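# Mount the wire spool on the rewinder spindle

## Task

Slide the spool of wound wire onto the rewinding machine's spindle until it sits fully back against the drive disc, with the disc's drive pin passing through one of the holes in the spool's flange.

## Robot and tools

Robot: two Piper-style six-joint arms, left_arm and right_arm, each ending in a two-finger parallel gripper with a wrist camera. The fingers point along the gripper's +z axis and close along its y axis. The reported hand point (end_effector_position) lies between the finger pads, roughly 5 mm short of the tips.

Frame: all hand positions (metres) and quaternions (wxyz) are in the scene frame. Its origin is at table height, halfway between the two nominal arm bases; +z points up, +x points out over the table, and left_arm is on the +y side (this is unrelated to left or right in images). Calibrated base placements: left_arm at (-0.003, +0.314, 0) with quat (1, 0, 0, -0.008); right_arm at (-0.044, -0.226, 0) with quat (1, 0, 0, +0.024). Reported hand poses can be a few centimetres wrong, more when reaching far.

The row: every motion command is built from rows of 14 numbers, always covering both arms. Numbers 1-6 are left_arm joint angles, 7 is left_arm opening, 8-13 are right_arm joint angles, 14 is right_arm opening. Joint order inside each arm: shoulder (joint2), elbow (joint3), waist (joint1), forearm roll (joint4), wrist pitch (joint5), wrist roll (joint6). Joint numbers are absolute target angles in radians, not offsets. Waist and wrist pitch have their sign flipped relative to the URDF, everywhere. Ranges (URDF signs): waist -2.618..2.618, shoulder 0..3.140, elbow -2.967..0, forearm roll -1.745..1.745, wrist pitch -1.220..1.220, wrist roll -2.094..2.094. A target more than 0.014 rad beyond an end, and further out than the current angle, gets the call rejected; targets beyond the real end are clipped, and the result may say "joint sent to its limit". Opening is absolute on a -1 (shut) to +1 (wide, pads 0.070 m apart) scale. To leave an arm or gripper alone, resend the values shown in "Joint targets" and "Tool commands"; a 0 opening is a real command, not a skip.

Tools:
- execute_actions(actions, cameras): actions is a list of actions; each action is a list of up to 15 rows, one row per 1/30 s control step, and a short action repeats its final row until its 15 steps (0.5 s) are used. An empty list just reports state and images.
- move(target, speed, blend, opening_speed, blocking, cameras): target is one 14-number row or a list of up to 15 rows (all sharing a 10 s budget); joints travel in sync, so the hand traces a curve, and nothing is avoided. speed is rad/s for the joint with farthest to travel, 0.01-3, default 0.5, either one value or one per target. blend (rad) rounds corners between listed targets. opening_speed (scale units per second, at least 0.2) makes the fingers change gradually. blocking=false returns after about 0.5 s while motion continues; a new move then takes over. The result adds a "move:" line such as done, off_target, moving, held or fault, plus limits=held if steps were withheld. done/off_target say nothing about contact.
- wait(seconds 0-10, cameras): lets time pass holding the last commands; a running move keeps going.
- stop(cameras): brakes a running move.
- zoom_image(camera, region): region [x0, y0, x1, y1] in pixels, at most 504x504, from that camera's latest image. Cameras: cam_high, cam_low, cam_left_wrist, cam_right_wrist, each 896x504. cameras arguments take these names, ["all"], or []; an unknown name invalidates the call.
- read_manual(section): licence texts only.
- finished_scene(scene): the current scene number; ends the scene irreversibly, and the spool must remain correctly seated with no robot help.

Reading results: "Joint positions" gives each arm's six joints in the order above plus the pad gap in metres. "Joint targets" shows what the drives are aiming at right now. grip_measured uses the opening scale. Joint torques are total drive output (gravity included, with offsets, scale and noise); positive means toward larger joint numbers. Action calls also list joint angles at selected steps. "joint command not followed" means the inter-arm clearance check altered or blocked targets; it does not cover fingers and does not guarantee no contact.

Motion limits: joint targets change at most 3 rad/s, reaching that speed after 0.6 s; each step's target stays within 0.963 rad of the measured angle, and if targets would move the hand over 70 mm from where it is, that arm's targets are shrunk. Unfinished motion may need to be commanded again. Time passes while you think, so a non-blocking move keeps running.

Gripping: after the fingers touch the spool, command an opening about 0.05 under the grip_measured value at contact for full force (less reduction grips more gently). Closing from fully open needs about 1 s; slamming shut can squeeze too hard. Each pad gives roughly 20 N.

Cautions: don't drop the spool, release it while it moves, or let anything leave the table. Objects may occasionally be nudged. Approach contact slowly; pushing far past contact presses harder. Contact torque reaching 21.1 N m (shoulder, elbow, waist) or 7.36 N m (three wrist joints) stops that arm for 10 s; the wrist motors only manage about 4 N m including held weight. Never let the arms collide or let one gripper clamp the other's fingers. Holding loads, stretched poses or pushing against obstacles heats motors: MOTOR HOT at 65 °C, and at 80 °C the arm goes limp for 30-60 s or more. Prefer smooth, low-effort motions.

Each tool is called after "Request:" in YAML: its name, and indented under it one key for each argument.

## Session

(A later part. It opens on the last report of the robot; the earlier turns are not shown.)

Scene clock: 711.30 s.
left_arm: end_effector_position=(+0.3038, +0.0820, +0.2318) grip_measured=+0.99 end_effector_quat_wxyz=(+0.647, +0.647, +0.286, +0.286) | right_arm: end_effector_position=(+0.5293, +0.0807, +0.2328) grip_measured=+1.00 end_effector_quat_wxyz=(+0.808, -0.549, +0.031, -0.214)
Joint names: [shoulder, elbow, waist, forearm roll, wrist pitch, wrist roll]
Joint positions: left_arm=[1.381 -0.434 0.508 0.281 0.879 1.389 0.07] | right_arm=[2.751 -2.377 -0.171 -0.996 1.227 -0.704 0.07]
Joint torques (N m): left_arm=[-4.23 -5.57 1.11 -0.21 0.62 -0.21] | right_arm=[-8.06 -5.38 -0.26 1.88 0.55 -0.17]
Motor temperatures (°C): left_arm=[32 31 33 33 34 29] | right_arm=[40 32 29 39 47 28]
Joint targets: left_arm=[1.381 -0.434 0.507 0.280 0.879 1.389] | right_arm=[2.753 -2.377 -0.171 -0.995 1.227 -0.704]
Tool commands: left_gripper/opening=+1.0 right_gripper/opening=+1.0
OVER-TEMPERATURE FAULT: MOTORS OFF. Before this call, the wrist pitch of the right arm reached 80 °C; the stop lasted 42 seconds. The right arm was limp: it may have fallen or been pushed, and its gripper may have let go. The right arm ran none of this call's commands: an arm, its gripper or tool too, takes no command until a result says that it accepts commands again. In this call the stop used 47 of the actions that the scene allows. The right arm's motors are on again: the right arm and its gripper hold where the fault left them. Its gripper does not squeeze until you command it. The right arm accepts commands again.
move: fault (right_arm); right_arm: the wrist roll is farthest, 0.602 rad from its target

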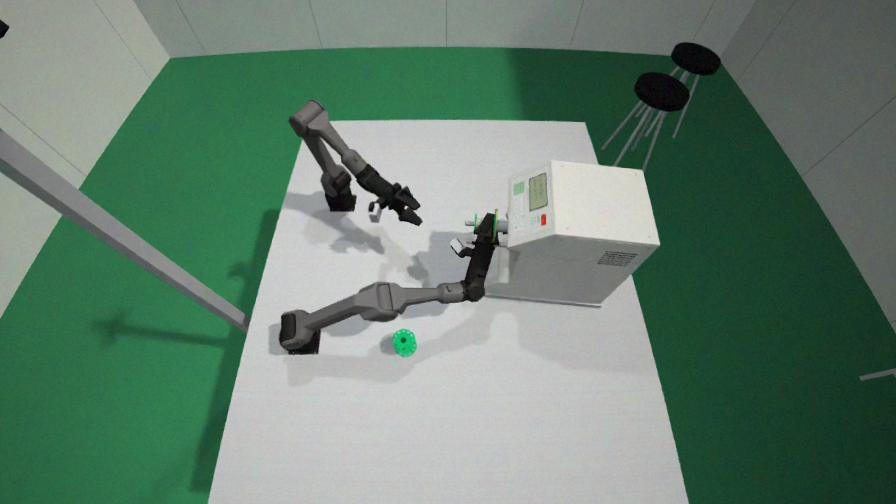

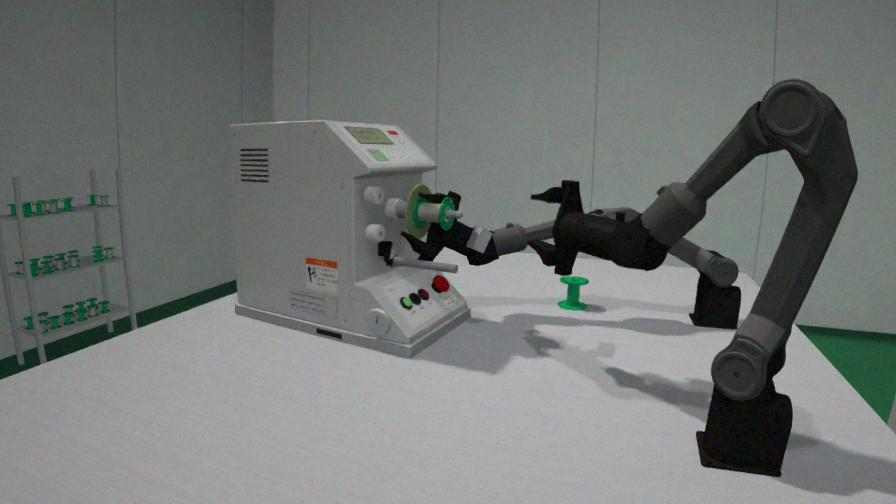

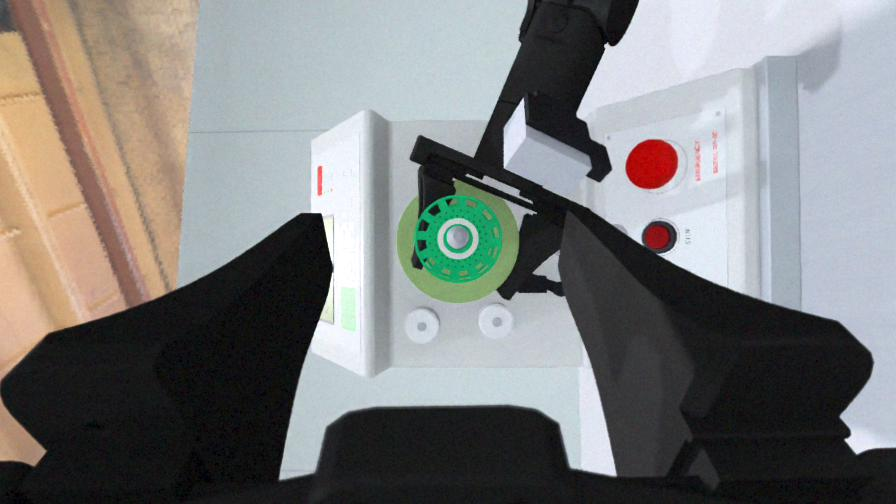

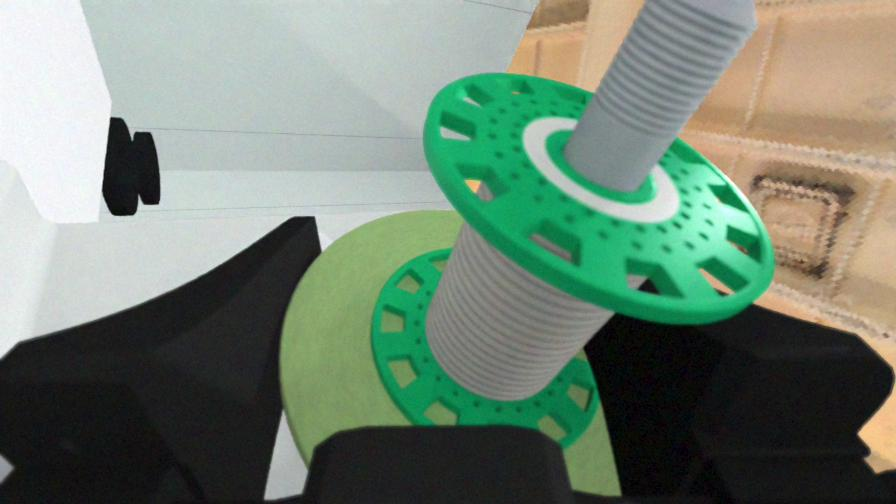

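Request:
zoom_image:
  camera: "cam_low"
  region: [385, 170, 485, 270]

Request:
zoom_image:
  camera: "cam_left_wrist"
  region: [377, 126, 597, 346]

Request:
zoom_image:
  camera: "cam_high"
  region: [440, 190, 530, 310]

Scaled by 5.040 from the camera's 896x504 image, which has a finer 1280x720 frame.

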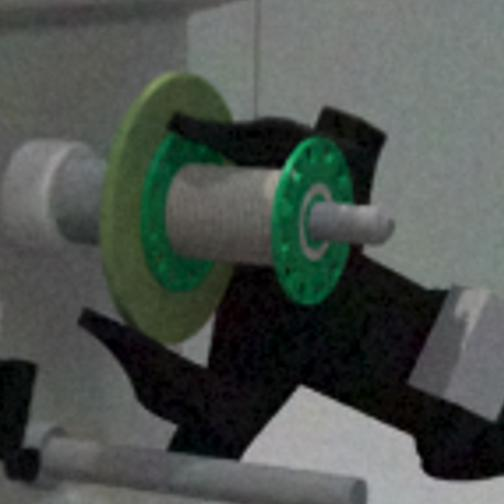

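Scaled by 2.291 from the camera's 896x504 image, which has a finer 1280x720 frame.

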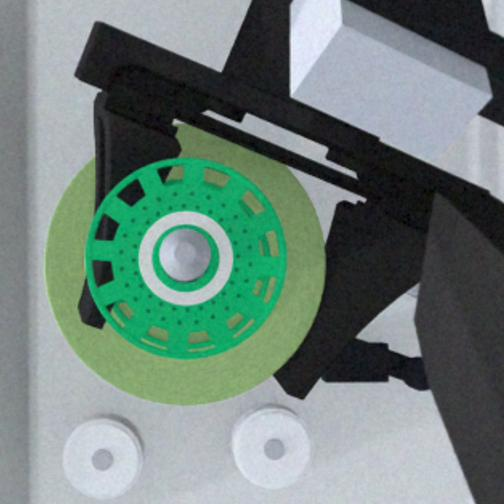

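Scaled by 4.200 from the camera's 896x504 image, which has a finer 1280x720 frame.

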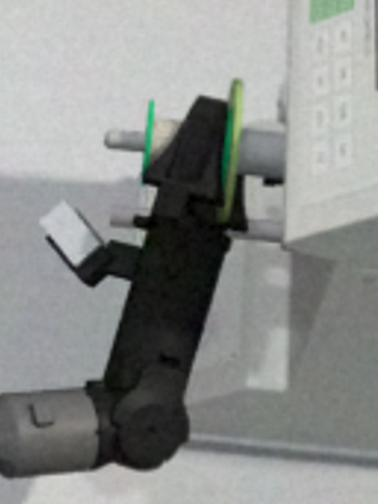

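Request:
zoom_image:
  camera: "cam_left_wrist"
  region: [477, 196, 577, 306]

Request:
zoom_image:
  camera: "cam_right_wrist"
  region: [560, 240, 760, 440]

Request:
zoom_image:
  camera: "cam_right_wrist"
  region: [240, 200, 480, 440]

Scaled by 4.582 from the camera's 896x504 image, which has a finer 1280x720 frame.

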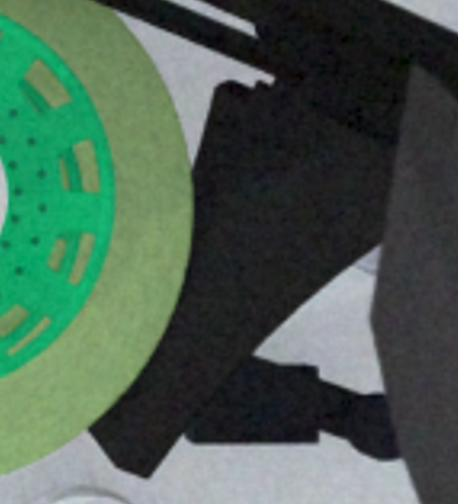

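Scaled by 2.520 from the camera's 896x504 image, which has a finer 1280x720 frame.

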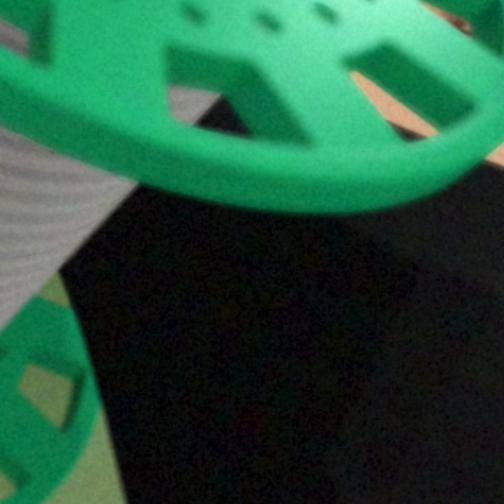

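Scaled by 2.100 from the camera's 896x504 image, which has a finer 1280x720 frame.

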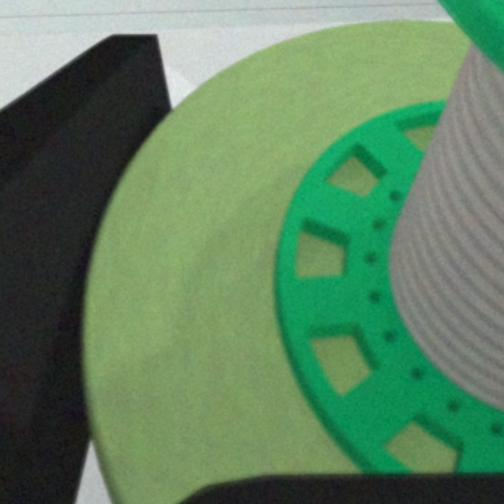

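Request:
execute_actions:
  actions: []
  cameras: ["cam_high", "cam_low", "cam_left_wrist", "cam_right_wrist"]

Scene clock: 802.37 s.
left_arm: end_effector_position=(+0.3038, +0.0820, +0.2318) grip_measured=+0.99 end_effector_quat_wxyz=(+0.647, +0.647, +0.286, +0.286) | right_arm: end_effector_position=(+0.5293, +0.0807, +0.2327) grip_measured=+1.00 end_effector_quat_wxyz=(+0.807, -0.549, +0.031, -0.214)
Joint names: [shoulder, elbow, waist, forearm roll, wrist pitch, wrist roll]
Joint positions: left_arm=[1.381 -0.434 0.508 0.281 0.879 1.389 0.07] | right_arm=[2.751 -2.377 -0.171 -0.996 1.227 -0.704 0.07]
Joint torques (N m): left_arm=[-4.31 -5.42 1.13 -0.2 0.62 -0.21] | right_arm=[-6.77 -5.79 -1.34 1.37 -0.06 -0.23]
Motor temperatures (°C): left_arm=[32 31 33 33 33 29] | right_arm=[44 33 29 40 39 28]
Joint targets: left_arm=[1.381 -0.434 0.507 0.280 0.879 1.389] | right_arm=[2.751 -2.377 -0.171 -0.997 1.227 -0.704]
Tool commands: left_gripper/opening=+1.0 right_gripper/opening=+1.0

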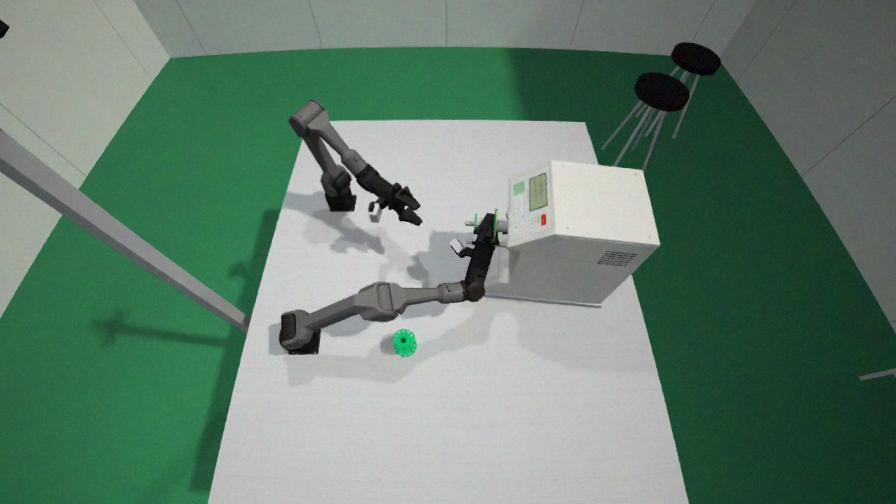

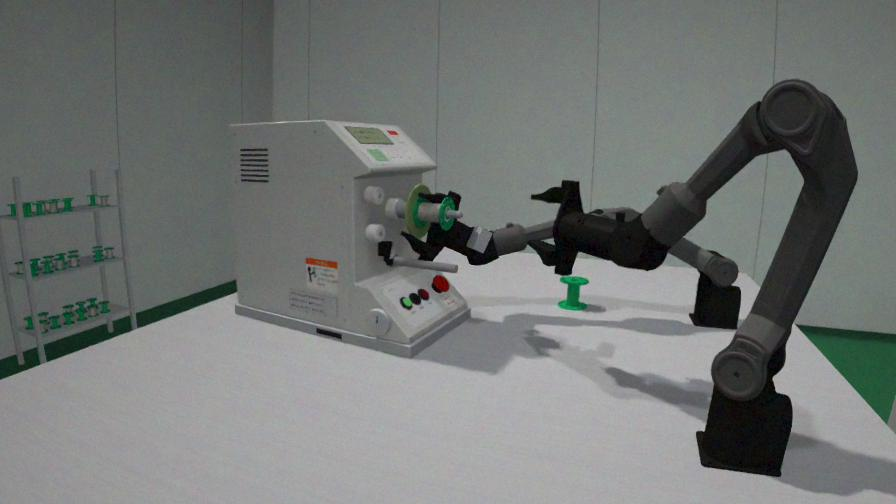

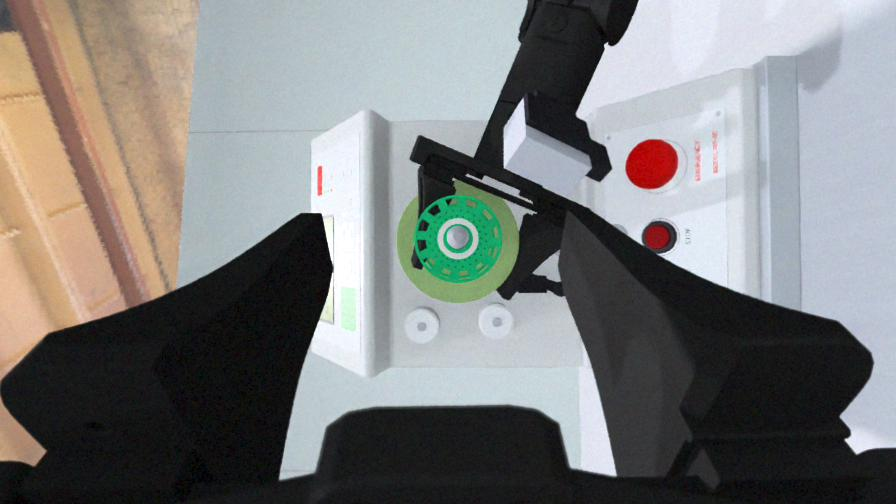

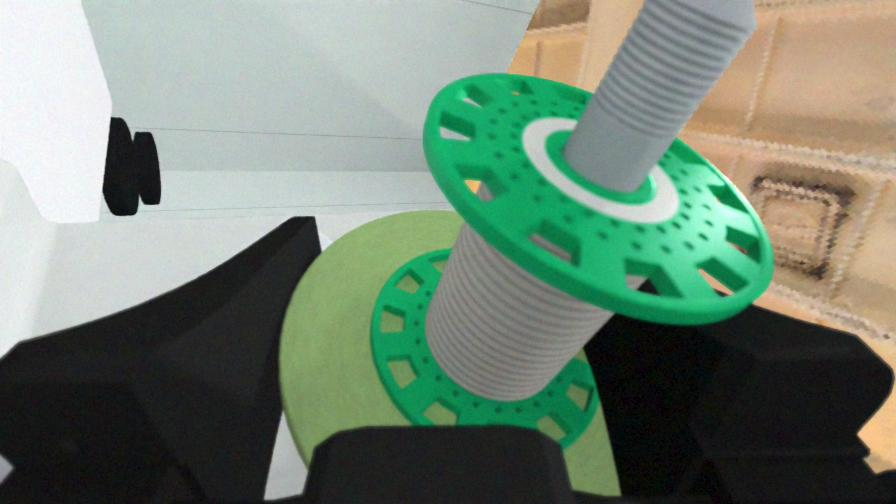

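Request:
zoom_image:
  camera: "cam_low"
  region: [380, 170, 480, 280]

Request:
zoom_image:
  camera: "cam_left_wrist"
  region: [380, 110, 580, 320]

Request:
zoom_image:
  camera: "cam_high"
  region: [440, 190, 530, 310]

Request:
zoom_image:
  camera: "cam_right_wrist"
  region: [260, 60, 764, 504]

Scaled by 4.582 from the camera's 896x504 image, which has a finer 1280x720 frame.

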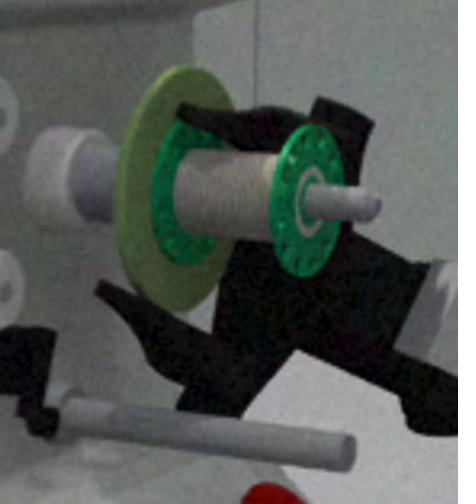

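Scaled by 2.400 from the camera's 896x504 image, which has a finer 1280x720 frame.

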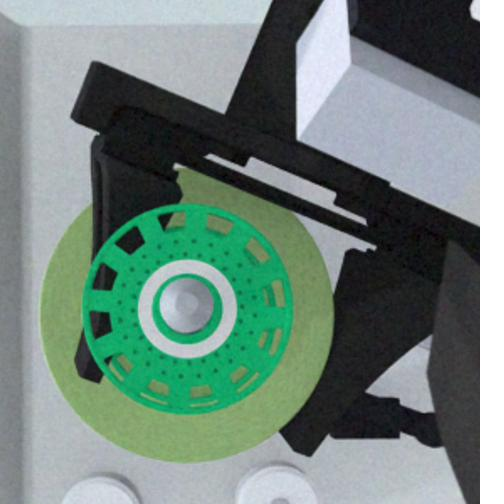

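Scaled by 4.200 from the camera's 896x504 image, which has a finer 1280x720 frame.

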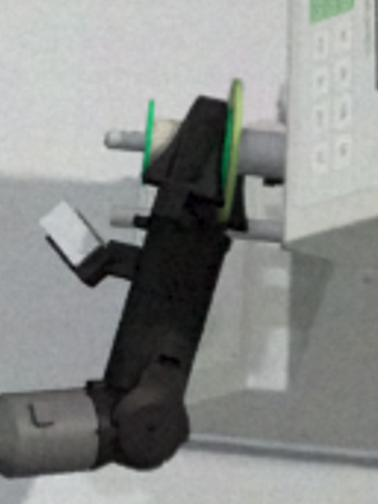

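Scaled by 1.000.

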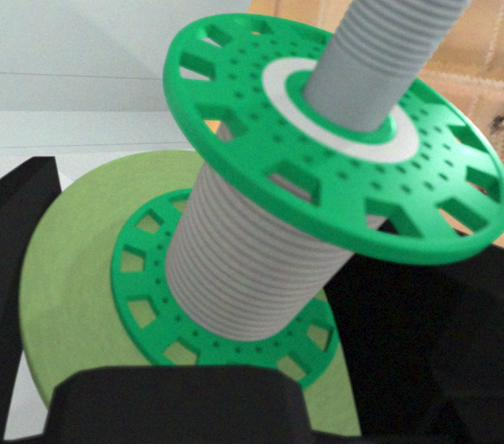

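Request:
move:
  target: [1.38085, -0.43396, 0.50742, 0.28044, 0.87930, 1.38916, 1, 2.645914, -2.247529, -0.147523, -1.13299, 1.20207, -0.55235, 1]
  speed: 0.12
  cameras: ["cam_low", "cam_left_wrist", "cam_right_wrist"]

Scene clock: 885.83 s.
left_arm: end_effector_position=(+0.3038, +0.0820, +0.2318) grip_measured=+0.99 end_effector_quat_wxyz=(+0.647, +0.647, +0.286, +0.286) | right_arm: end_effector_position=(+0.5233, +0.0761, +0.2260) grip_measured=+0.99 end_effector_quat_wxyz=(+0.780, -0.603, +0.066, -0.156)
Joint names: [shoulder, elbow, waist, forearm roll, wrist pitch, wrist roll]
Joint positions: left_arm=[1.381 -0.434 0.508 0.281 0.879 1.389 0.07] | right_arm=[2.646 -2.246 -0.146 -1.134 1.203 -0.552 0.07]
Joint torques (N m): left_arm=[-4.35 -5.35 1.06 -0.19 0.63 -0.21] | right_arm=[-7.91 -5.12 1.27 1.47 -0.18 -0.04]
Joint targets: left_arm=[1.381 -0.434 0.507 0.280 0.879 1.389] | right_arm=[2.646 -2.248 -0.148 -1.133 1.202 -0.552]
move: done
Images, in order (width x height): cam_low 896x504, cam_left_wrist 896x504, cam_right_wrist 896x504.

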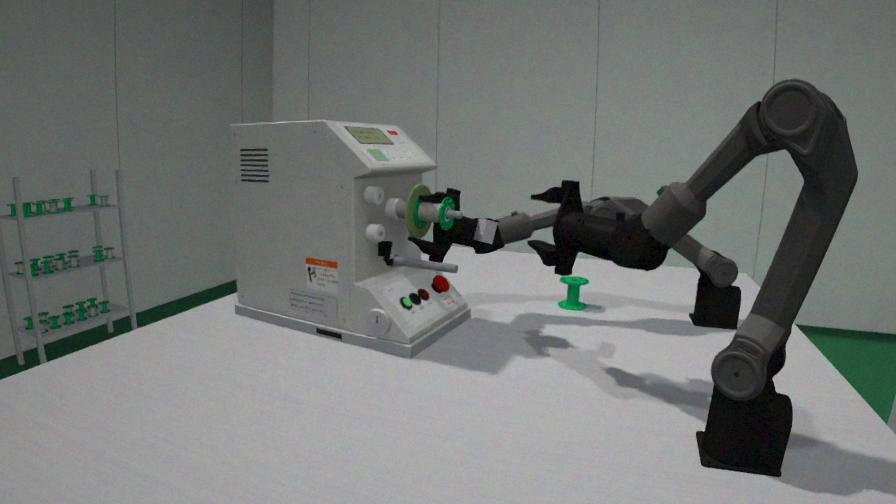

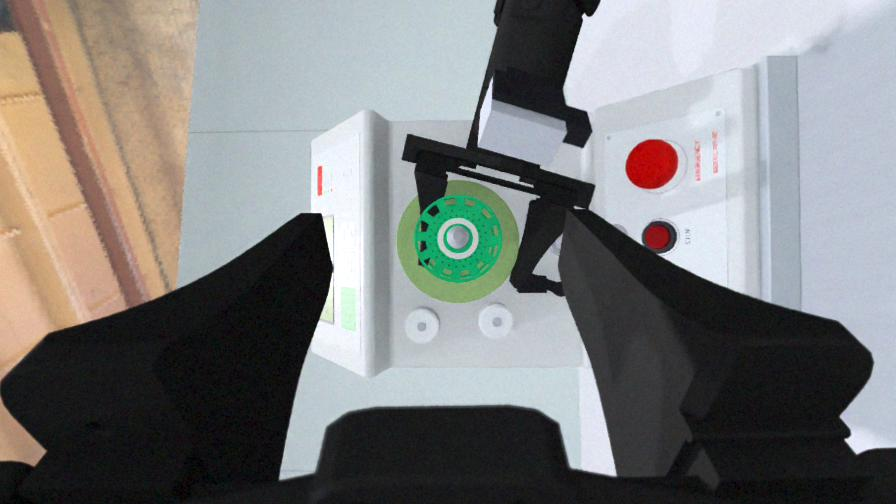

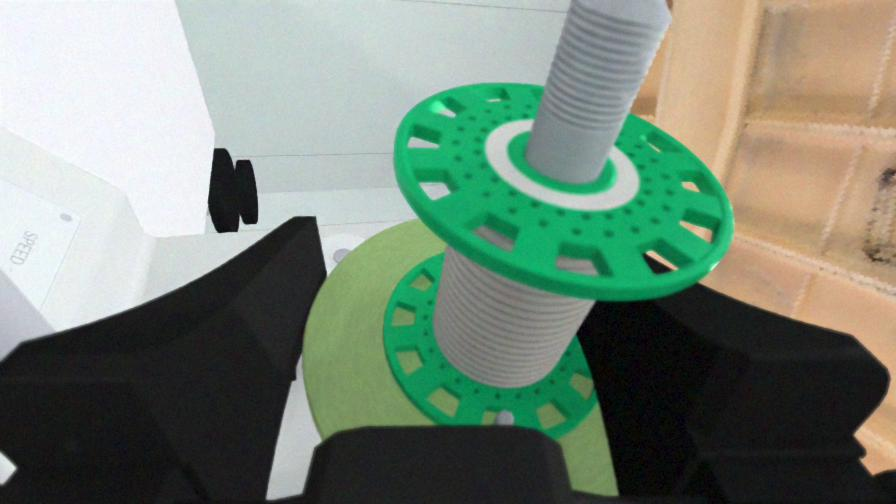

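Request:
move:
  target: [1.38085, -0.43396, 0.50742, 0.28044, 0.87930, 1.38916, 1, 2.540669, -2.134024, -0.121164, -1.27818, 1.17456, -0.38754, 1]
  speed: 0.15
  cameras: ["cam_low", "cam_left_wrist", "cam_right_wrist"]

Scene clock: 887.90 s.
left_arm: end_effector_position=(+0.3038, +0.0820, +0.2318) grip_measured=+0.99 end_effector_quat_wxyz=(+0.647, +0.647, +0.286, +0.286) | right_arm: end_effector_position=(+0.5137, +0.0678, +0.2221) grip_measured=+0.99 end_effector_quat_wxyz=(+0.745, -0.651, +0.107, -0.104)
Joint names: [shoulder, elbow, waist, forearm roll, wrist pitch, wrist roll]
Joint positions: left_arm=[1.381 -0.434 0.508 0.281 0.879 1.389 0.07] | right_arm=[2.54 -2.134 -0.121 -1.279 1.175 -0.386 0.07]
Joint torques (N m): left_arm=[-4.32 -5.31 1.08 -0.19 0.63 -0.21] | right_arm=[-7.77 -4.99 0.77 1.19 0.41 -0.1]
Joint targets: left_arm=[1.381 -0.434 0.507 0.280 0.879 1.389] | right_arm=[2.541 -2.134 -0.121 -1.278 1.175 -0.388]
move: done
Images, in order (width x height): cam_low 896x504, cam_left_wrist 896x504, cam_right_wrist 896x504.

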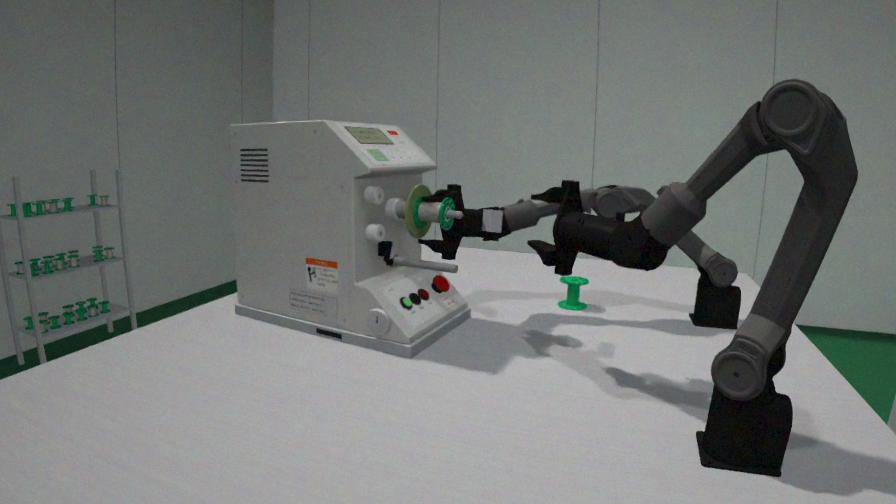

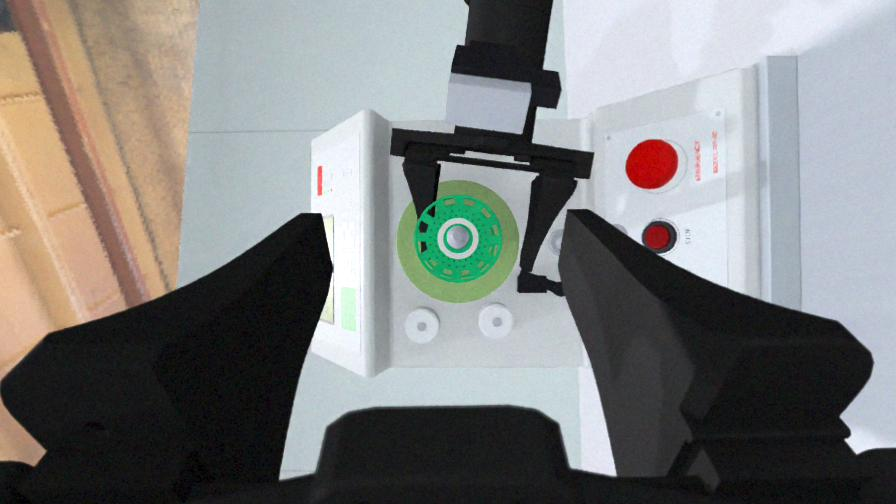

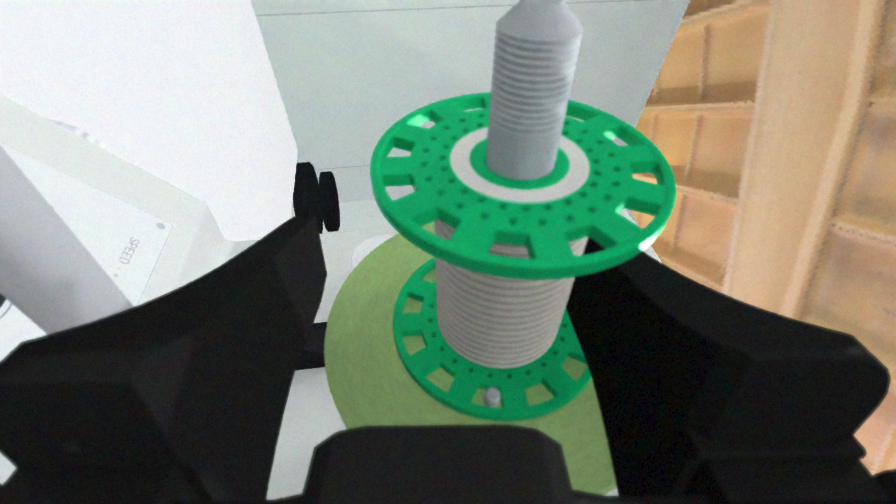

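Request:
zoom_image:
  camera: "cam_right_wrist"
  region: [380, 240, 620, 430]

Request:
zoom_image:
  camera: "cam_low"
  region: [395, 175, 475, 265]

Scaled by 2.100 from the camera's 896x504 image, which has a finer 1280x720 frame.

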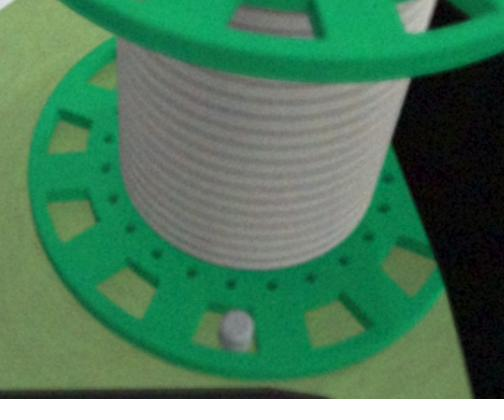

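Scaled by 5.600 from the camera's 896x504 image, which has a finer 1280x720 frame.

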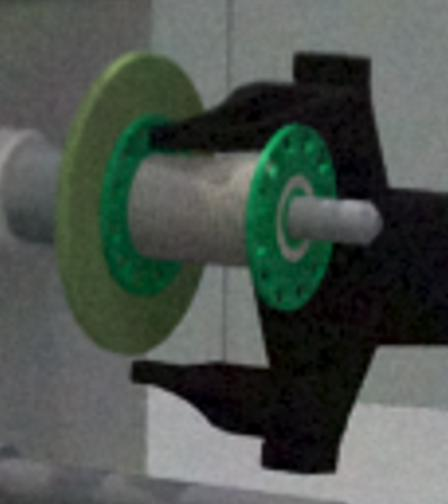

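Request:
move:
  target:
    - [1.38085, -0.43396, 0.50742, 0.28044, 0.87930, 1.38916, 1, 2.468357, -2.211273, -0.103499, -1.553059, 1.152356, -0.163370, 1]
    - [1.38085, -0.43396, 0.50742, 0.28044, 0.87930, 1.38916, 1, 2.366397, -2.012768, -0.114330, -1.506624, 1.145863, -0.269815, 1]
  speed: [0.15, 0.3]
  blend: [0.02, 0]
  cameras: ["cam_low", "cam_left_wrist", "cam_right_wrist"]

Scene clock: 930.83 s.
left_arm: end_effector_position=(+0.3038, +0.0820, +0.2318) grip_measured=+0.99 end_effector_quat_wxyz=(+0.647, +0.647, +0.286, +0.286) | right_arm: end_effector_position=(+0.4838, +0.0644, +0.2366) grip_measured=+0.99 end_effector_quat_wxyz=(+0.682, -0.719, +0.095, -0.091)
Joint names: [shoulder, elbow, waist, forearm roll, wrist pitch, wrist roll]
Joint positions: left_arm=[1.381 -0.434 0.508 0.281 0.879 1.389 0.07] | right_arm=[2.366 -2.011 -0.114 -1.507 1.146 -0.271 0.07]
Joint torques (N m): left_arm=[-4.33 -5.19 1.1 -0.18 0.63 -0.21] | right_arm=[-7.16 -6.08 0.42 1.1 0.24 0.03]
Joint targets: left_arm=[1.381 -0.434 0.507 0.280 0.879 1.389] | right_arm=[2.366 -2.013 -0.114 -1.507 1.146 -0.270]
move: done
Images, in order (width x height): cam_low 896x504, cam_left_wrist 896x504, cam_right_wrist 896x504.

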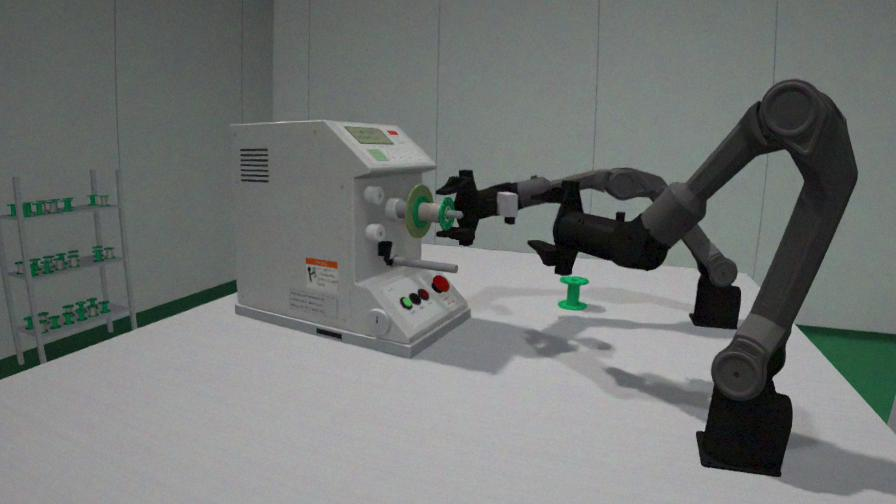

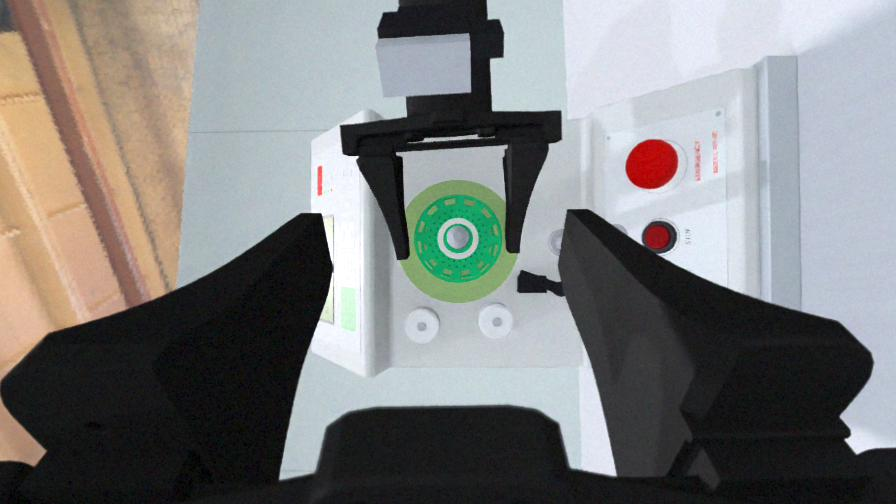

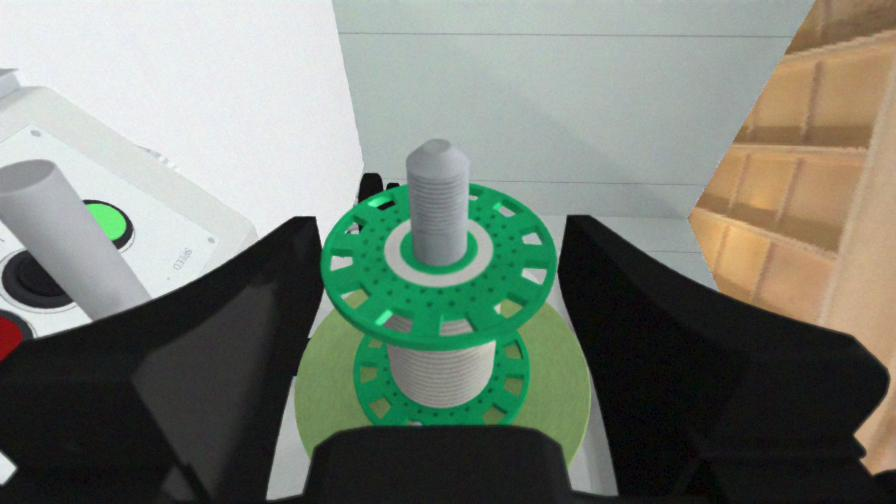

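Request:
zoom_image:
  camera: "cam_low"
  region: [395, 175, 475, 255]

Request:
zoom_image:
  camera: "cam_left_wrist"
  region: [395, 175, 525, 305]

Request:
zoom_image:
  camera: "cam_right_wrist"
  region: [290, 230, 600, 470]

Scaled by 6.300 from the camera's 896x504 image, which has a finer 1280x720 frame.

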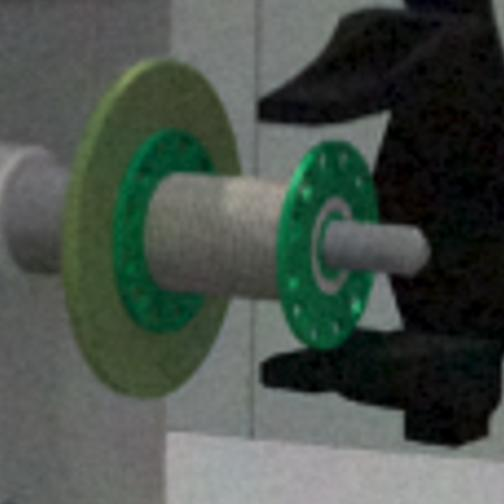

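Scaled by 3.877 from the camera's 896x504 image, which has a finer 1280x720 frame.

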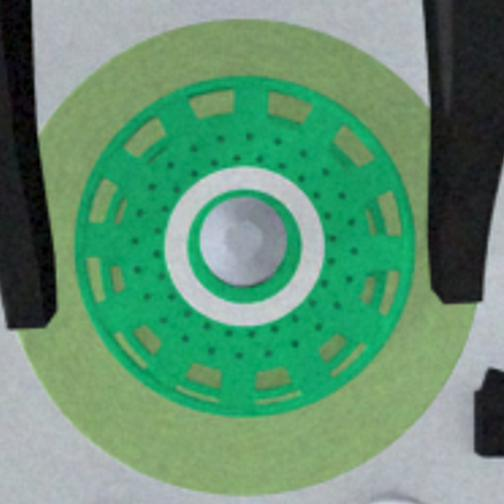

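Scaled by 1.626 from the camera's 896x504 image, which has a finer 1280x720 frame.

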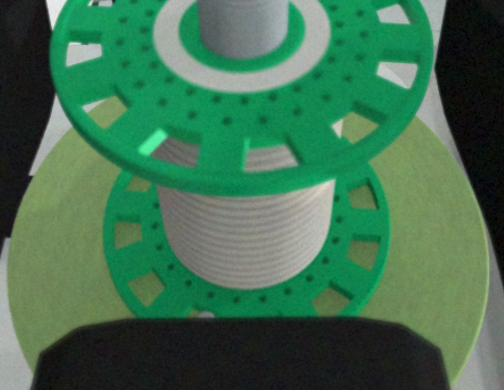

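Request:
move:
  target:
    - [1.38085, -0.43396, 0.50742, 0.28044, 0.87930, 1.38916, 1, 2.302184, -1.890711, -0.123361, -1.477685, 1.141724, -0.333752, 1]
    - [1.38085, -0.43396, 0.50742, 0.28044, 0.87930, 1.38916, 1, 2.243982, -1.782252, -0.132940, -1.451098, 1.137985, -0.389821, 1]
    - [1.38085, -0.43396, 0.50742, 0.28044, 0.87930, 1.38916, 1, 2.247145, -1.784184, -0.172229, -1.434026, 1.101814, -0.396330, -0.143]
  speed: [0.3, 0.3, 0.15]
  blend: [0.03, 0.02, 0]
  cameras: ["cam_low", "cam_left_wrist", "cam_right_wrist"]

Scene clock: 936.17 s.
left_arm: end_effector_position=(+0.3038, +0.0820, +0.2318) grip_measured=+0.99 end_effector_quat_wxyz=(+0.647, +0.647, +0.286, +0.286) | right_arm: end_effector_position=(+0.4511, +0.0854, +0.2357) grip_measured=-0.14 end_effector_quat_wxyz=(+0.682, -0.719, +0.096, -0.091)
Joint names: [shoulder, elbow, waist, forearm roll, wrist pitch, wrist roll]
Joint positions: left_arm=[1.381 -0.434 0.508 0.281 0.879 1.389 0.07] | right_arm=[2.247 -1.784 -0.172 -1.434 1.102 -0.396 0.03]
Joint torques (N m): left_arm=[-4.28 -5.1 1.09 -0.18 0.64 -0.21] | right_arm=[-6.24 -6.55 1.36 0.97 0.65 0]
Joint targets: left_arm=[1.381 -0.434 0.507 0.280 0.879 1.389] | right_arm=[2.247 -1.784 -0.172 -1.434 1.102 -0.396]
move: done; blend cut to 0.0196 rad at target 2
Images, in order (width x height): cam_low 896x504, cam_left_wrist 896x504, cam_right_wrist 896x504.

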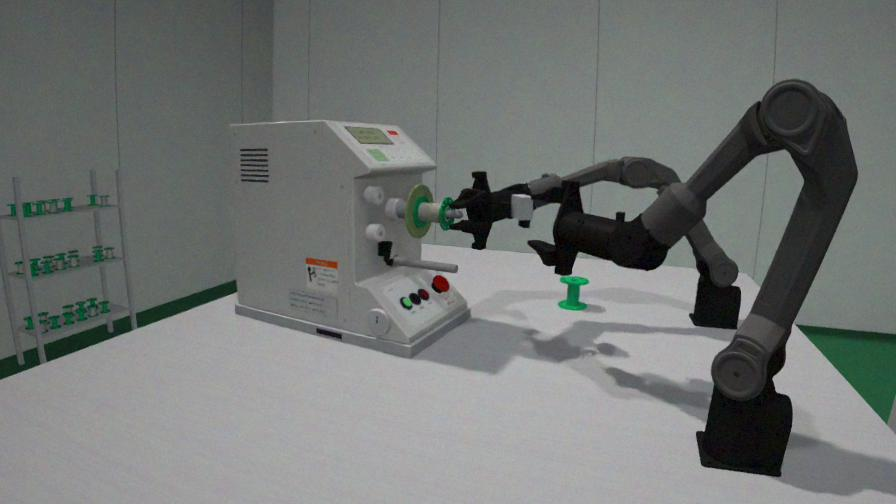

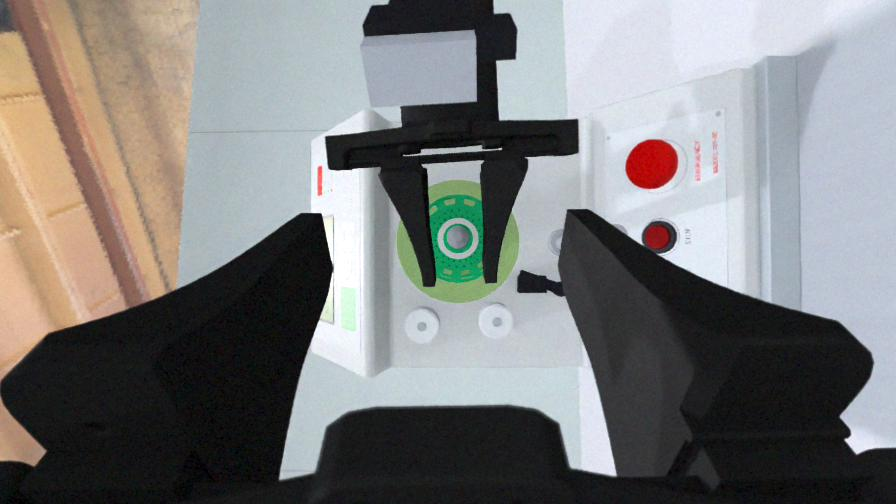

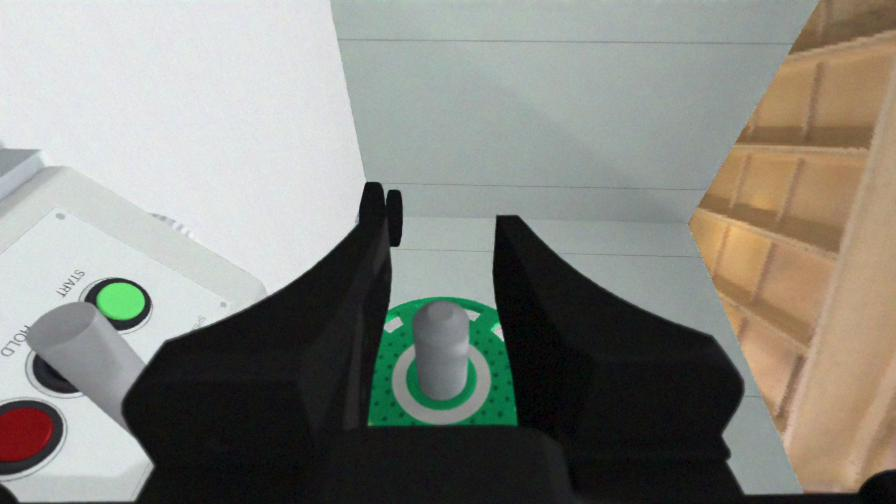

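Request:
move:
  target: [1.38085, -0.43396, 0.50742, 0.28044, 0.87930, 1.38916, 1, 2.280714, -1.846835, -0.165461, -1.451422, 1.10437, -0.363092, -0.143]
  speed: 0.06
  cameras: []

Request:
move:
  target: [1.38085, -0.43396, 0.50742, 0.28044, 0.87930, 1.38916, 1, 2.288467, -1.861423, -0.163982, -1.455402, 1.104959, -0.355322, -0.143]
  speed: 0.03
  cameras: []

Scene clock: 941.73 s.
left_arm: end_effector_position=(+0.3038, +0.0820, +0.2318) grip_measured=+0.99 end_effector_quat_wxyz=(+0.647, +0.647, +0.286, +0.286) | right_arm: end_effector_position=(+0.4601, +0.0843, +0.2357) grip_measured=-0.14 end_effector_quat_wxyz=(+0.682, -0.719, +0.095, -0.091)
Joint names: [shoulder, elbow, waist, forearm roll, wrist pitch, wrist roll]
Joint positions: left_arm=[1.381 -0.434 0.508 0.281 0.879 1.389 0.07] | right_arm=[2.281 -1.847 -0.166 -1.452 1.104 -0.364 0.03]
Joint torques (N m): left_arm=[-4.28 -5.02 1.09 -0.17 0.64 -0.21] | right_arm=[-6.57 -6.14 1.17 1.03 0.62 -0.03]
Joint targets: left_arm=[1.381 -0.434 0.507 0.280 0.879 1.389] | right_arm=[2.281 -1.847 -0.165 -1.451 1.104 -0.363]
move: done
No camera images: "cameras" was empty.

Scene clock: 942.43 s.
left_arm: end_effector_position=(+0.3038, +0.0820, +0.2318) grip_measured=+0.99 end_effector_quat_wxyz=(+0.647, +0.647, +0.286, +0.286) | right_arm: end_effector_position=(+0.4622, +0.0838, +0.2356) grip_measured=-0.14 end_effector_quat_wxyz=(+0.682, -0.719, +0.096, -0.091)
Joint names: [shoulder, elbow, waist, forearm roll, wrist pitch, wrist roll]
Joint positions: left_arm=[1.381 -0.434 0.508 0.281 0.879 1.389 0.07] | right_arm=[2.288 -1.861 -0.164 -1.455 1.104 -0.356 0.03]
Joint torques (N m): left_arm=[-4.26 -5.01 1.06 -0.17 0.65 -0.21] | right_arm=[-6.5 -6.35 1.25 1.01 0.61 0]
Joint targets: left_arm=[1.381 -0.434 0.507 0.280 0.879 1.389] | right_arm=[2.288 -1.861 -0.164 -1.455 1.105 -0.355]
move: done
No camera images: "cameras" was empty.

Request:
move:
  target: [1.38085, -0.43396, 0.50742, 0.28044, 0.87930, 1.38916, 1, 2.292384, -1.868807, -0.163247, -1.457407, 1.105255, -0.351383, -0.143]
  speed: 0.03
  cameras: []

Request:
move:
  target: [1.38085, -0.43396, 0.50742, 0.28044, 0.87930, 1.38916, 1, 2.296327, -1.876251, -0.162514, -1.459422, 1.105553, -0.347409, -0.143]
  speed: 0.03
  cameras: ["cam_right_wrist"]

Scene clock: 944.07 s.
left_arm: end_effector_position=(+0.3038, +0.0820, +0.2318) grip_measured=+0.99 end_effector_quat_wxyz=(+0.647, +0.647, +0.286, +0.286) | right_arm: end_effector_position=(+0.4626, +0.0842, +0.2358) grip_measured=-0.14 end_effector_quat_wxyz=(+0.682, -0.719, +0.095, -0.091)
Joint names: [shoulder, elbow, waist, forearm roll, wrist pitch, wrist roll]
Joint positions: left_arm=[1.381 -0.434 0.508 0.281 0.879 1.389 0.07] | right_arm=[2.292 -1.868 -0.164 -1.457 1.106 -0.352 0.03]
Joint torques (N m): left_arm=[-4.24 -4.99 1.06 -0.17 0.65 -0.21] | right_arm=[-6.26 -6.78 1.83 1.24 0.11 0.03]
Joint targets: left_arm=[1.381 -0.434 0.507 0.280 0.879 1.389] | right_arm=[2.292 -1.869 -0.163 -1.457 1.105 -0.351]
move: done
No camera images: "cameras" was empty.

Scene clock: 944.77 s.
left_arm: end_effector_position=(+0.3038, +0.0820, +0.2318) grip_measured=+0.99 end_effector_quat_wxyz=(+0.647, +0.647, +0.286, +0.286) | right_arm: end_effector_position=(+0.4631, +0.0840, +0.2362) grip_measured=-0.14 end_effector_quat_wxyz=(+0.682, -0.719, +0.094, -0.090)
Joint names: [shoulder, elbow, waist, forearm roll, wrist pitch, wrist roll]
Joint positions: left_arm=[1.381 -0.434 0.508 0.281 0.879 1.389 0.07] | right_arm=[2.295 -1.875 -0.163 -1.46 1.108 -0.348 0.03]
Joint torques (N m): left_arm=[-4.25 -4.95 1.07 -0.17 0.65 -0.21] | right_arm=[-5.51 -8.34 3.48 2.25 -1.91 0.01]
Joint targets: left_arm=[1.381 -0.434 0.507 0.280 0.879 1.389] | right_arm=[2.296 -1.876 -0.163 -1.459 1.106 -0.347]
move: done
Images, in order (width x height): cam_right_wrist 896x504.

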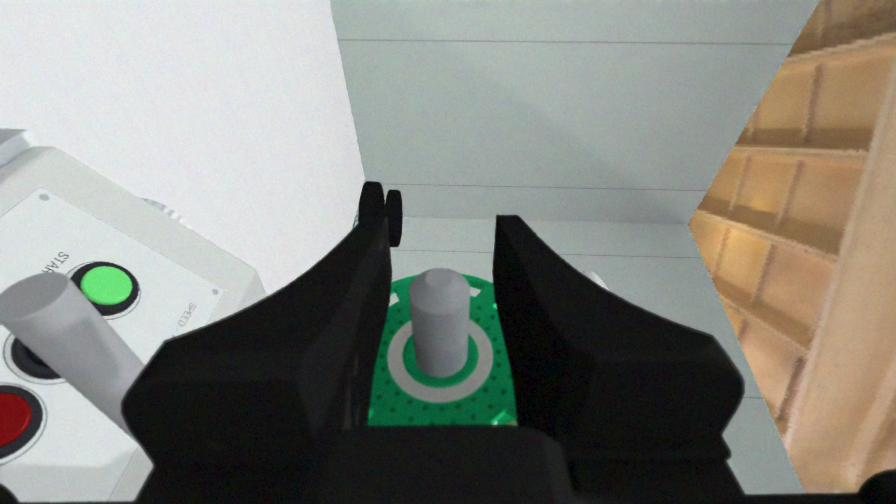

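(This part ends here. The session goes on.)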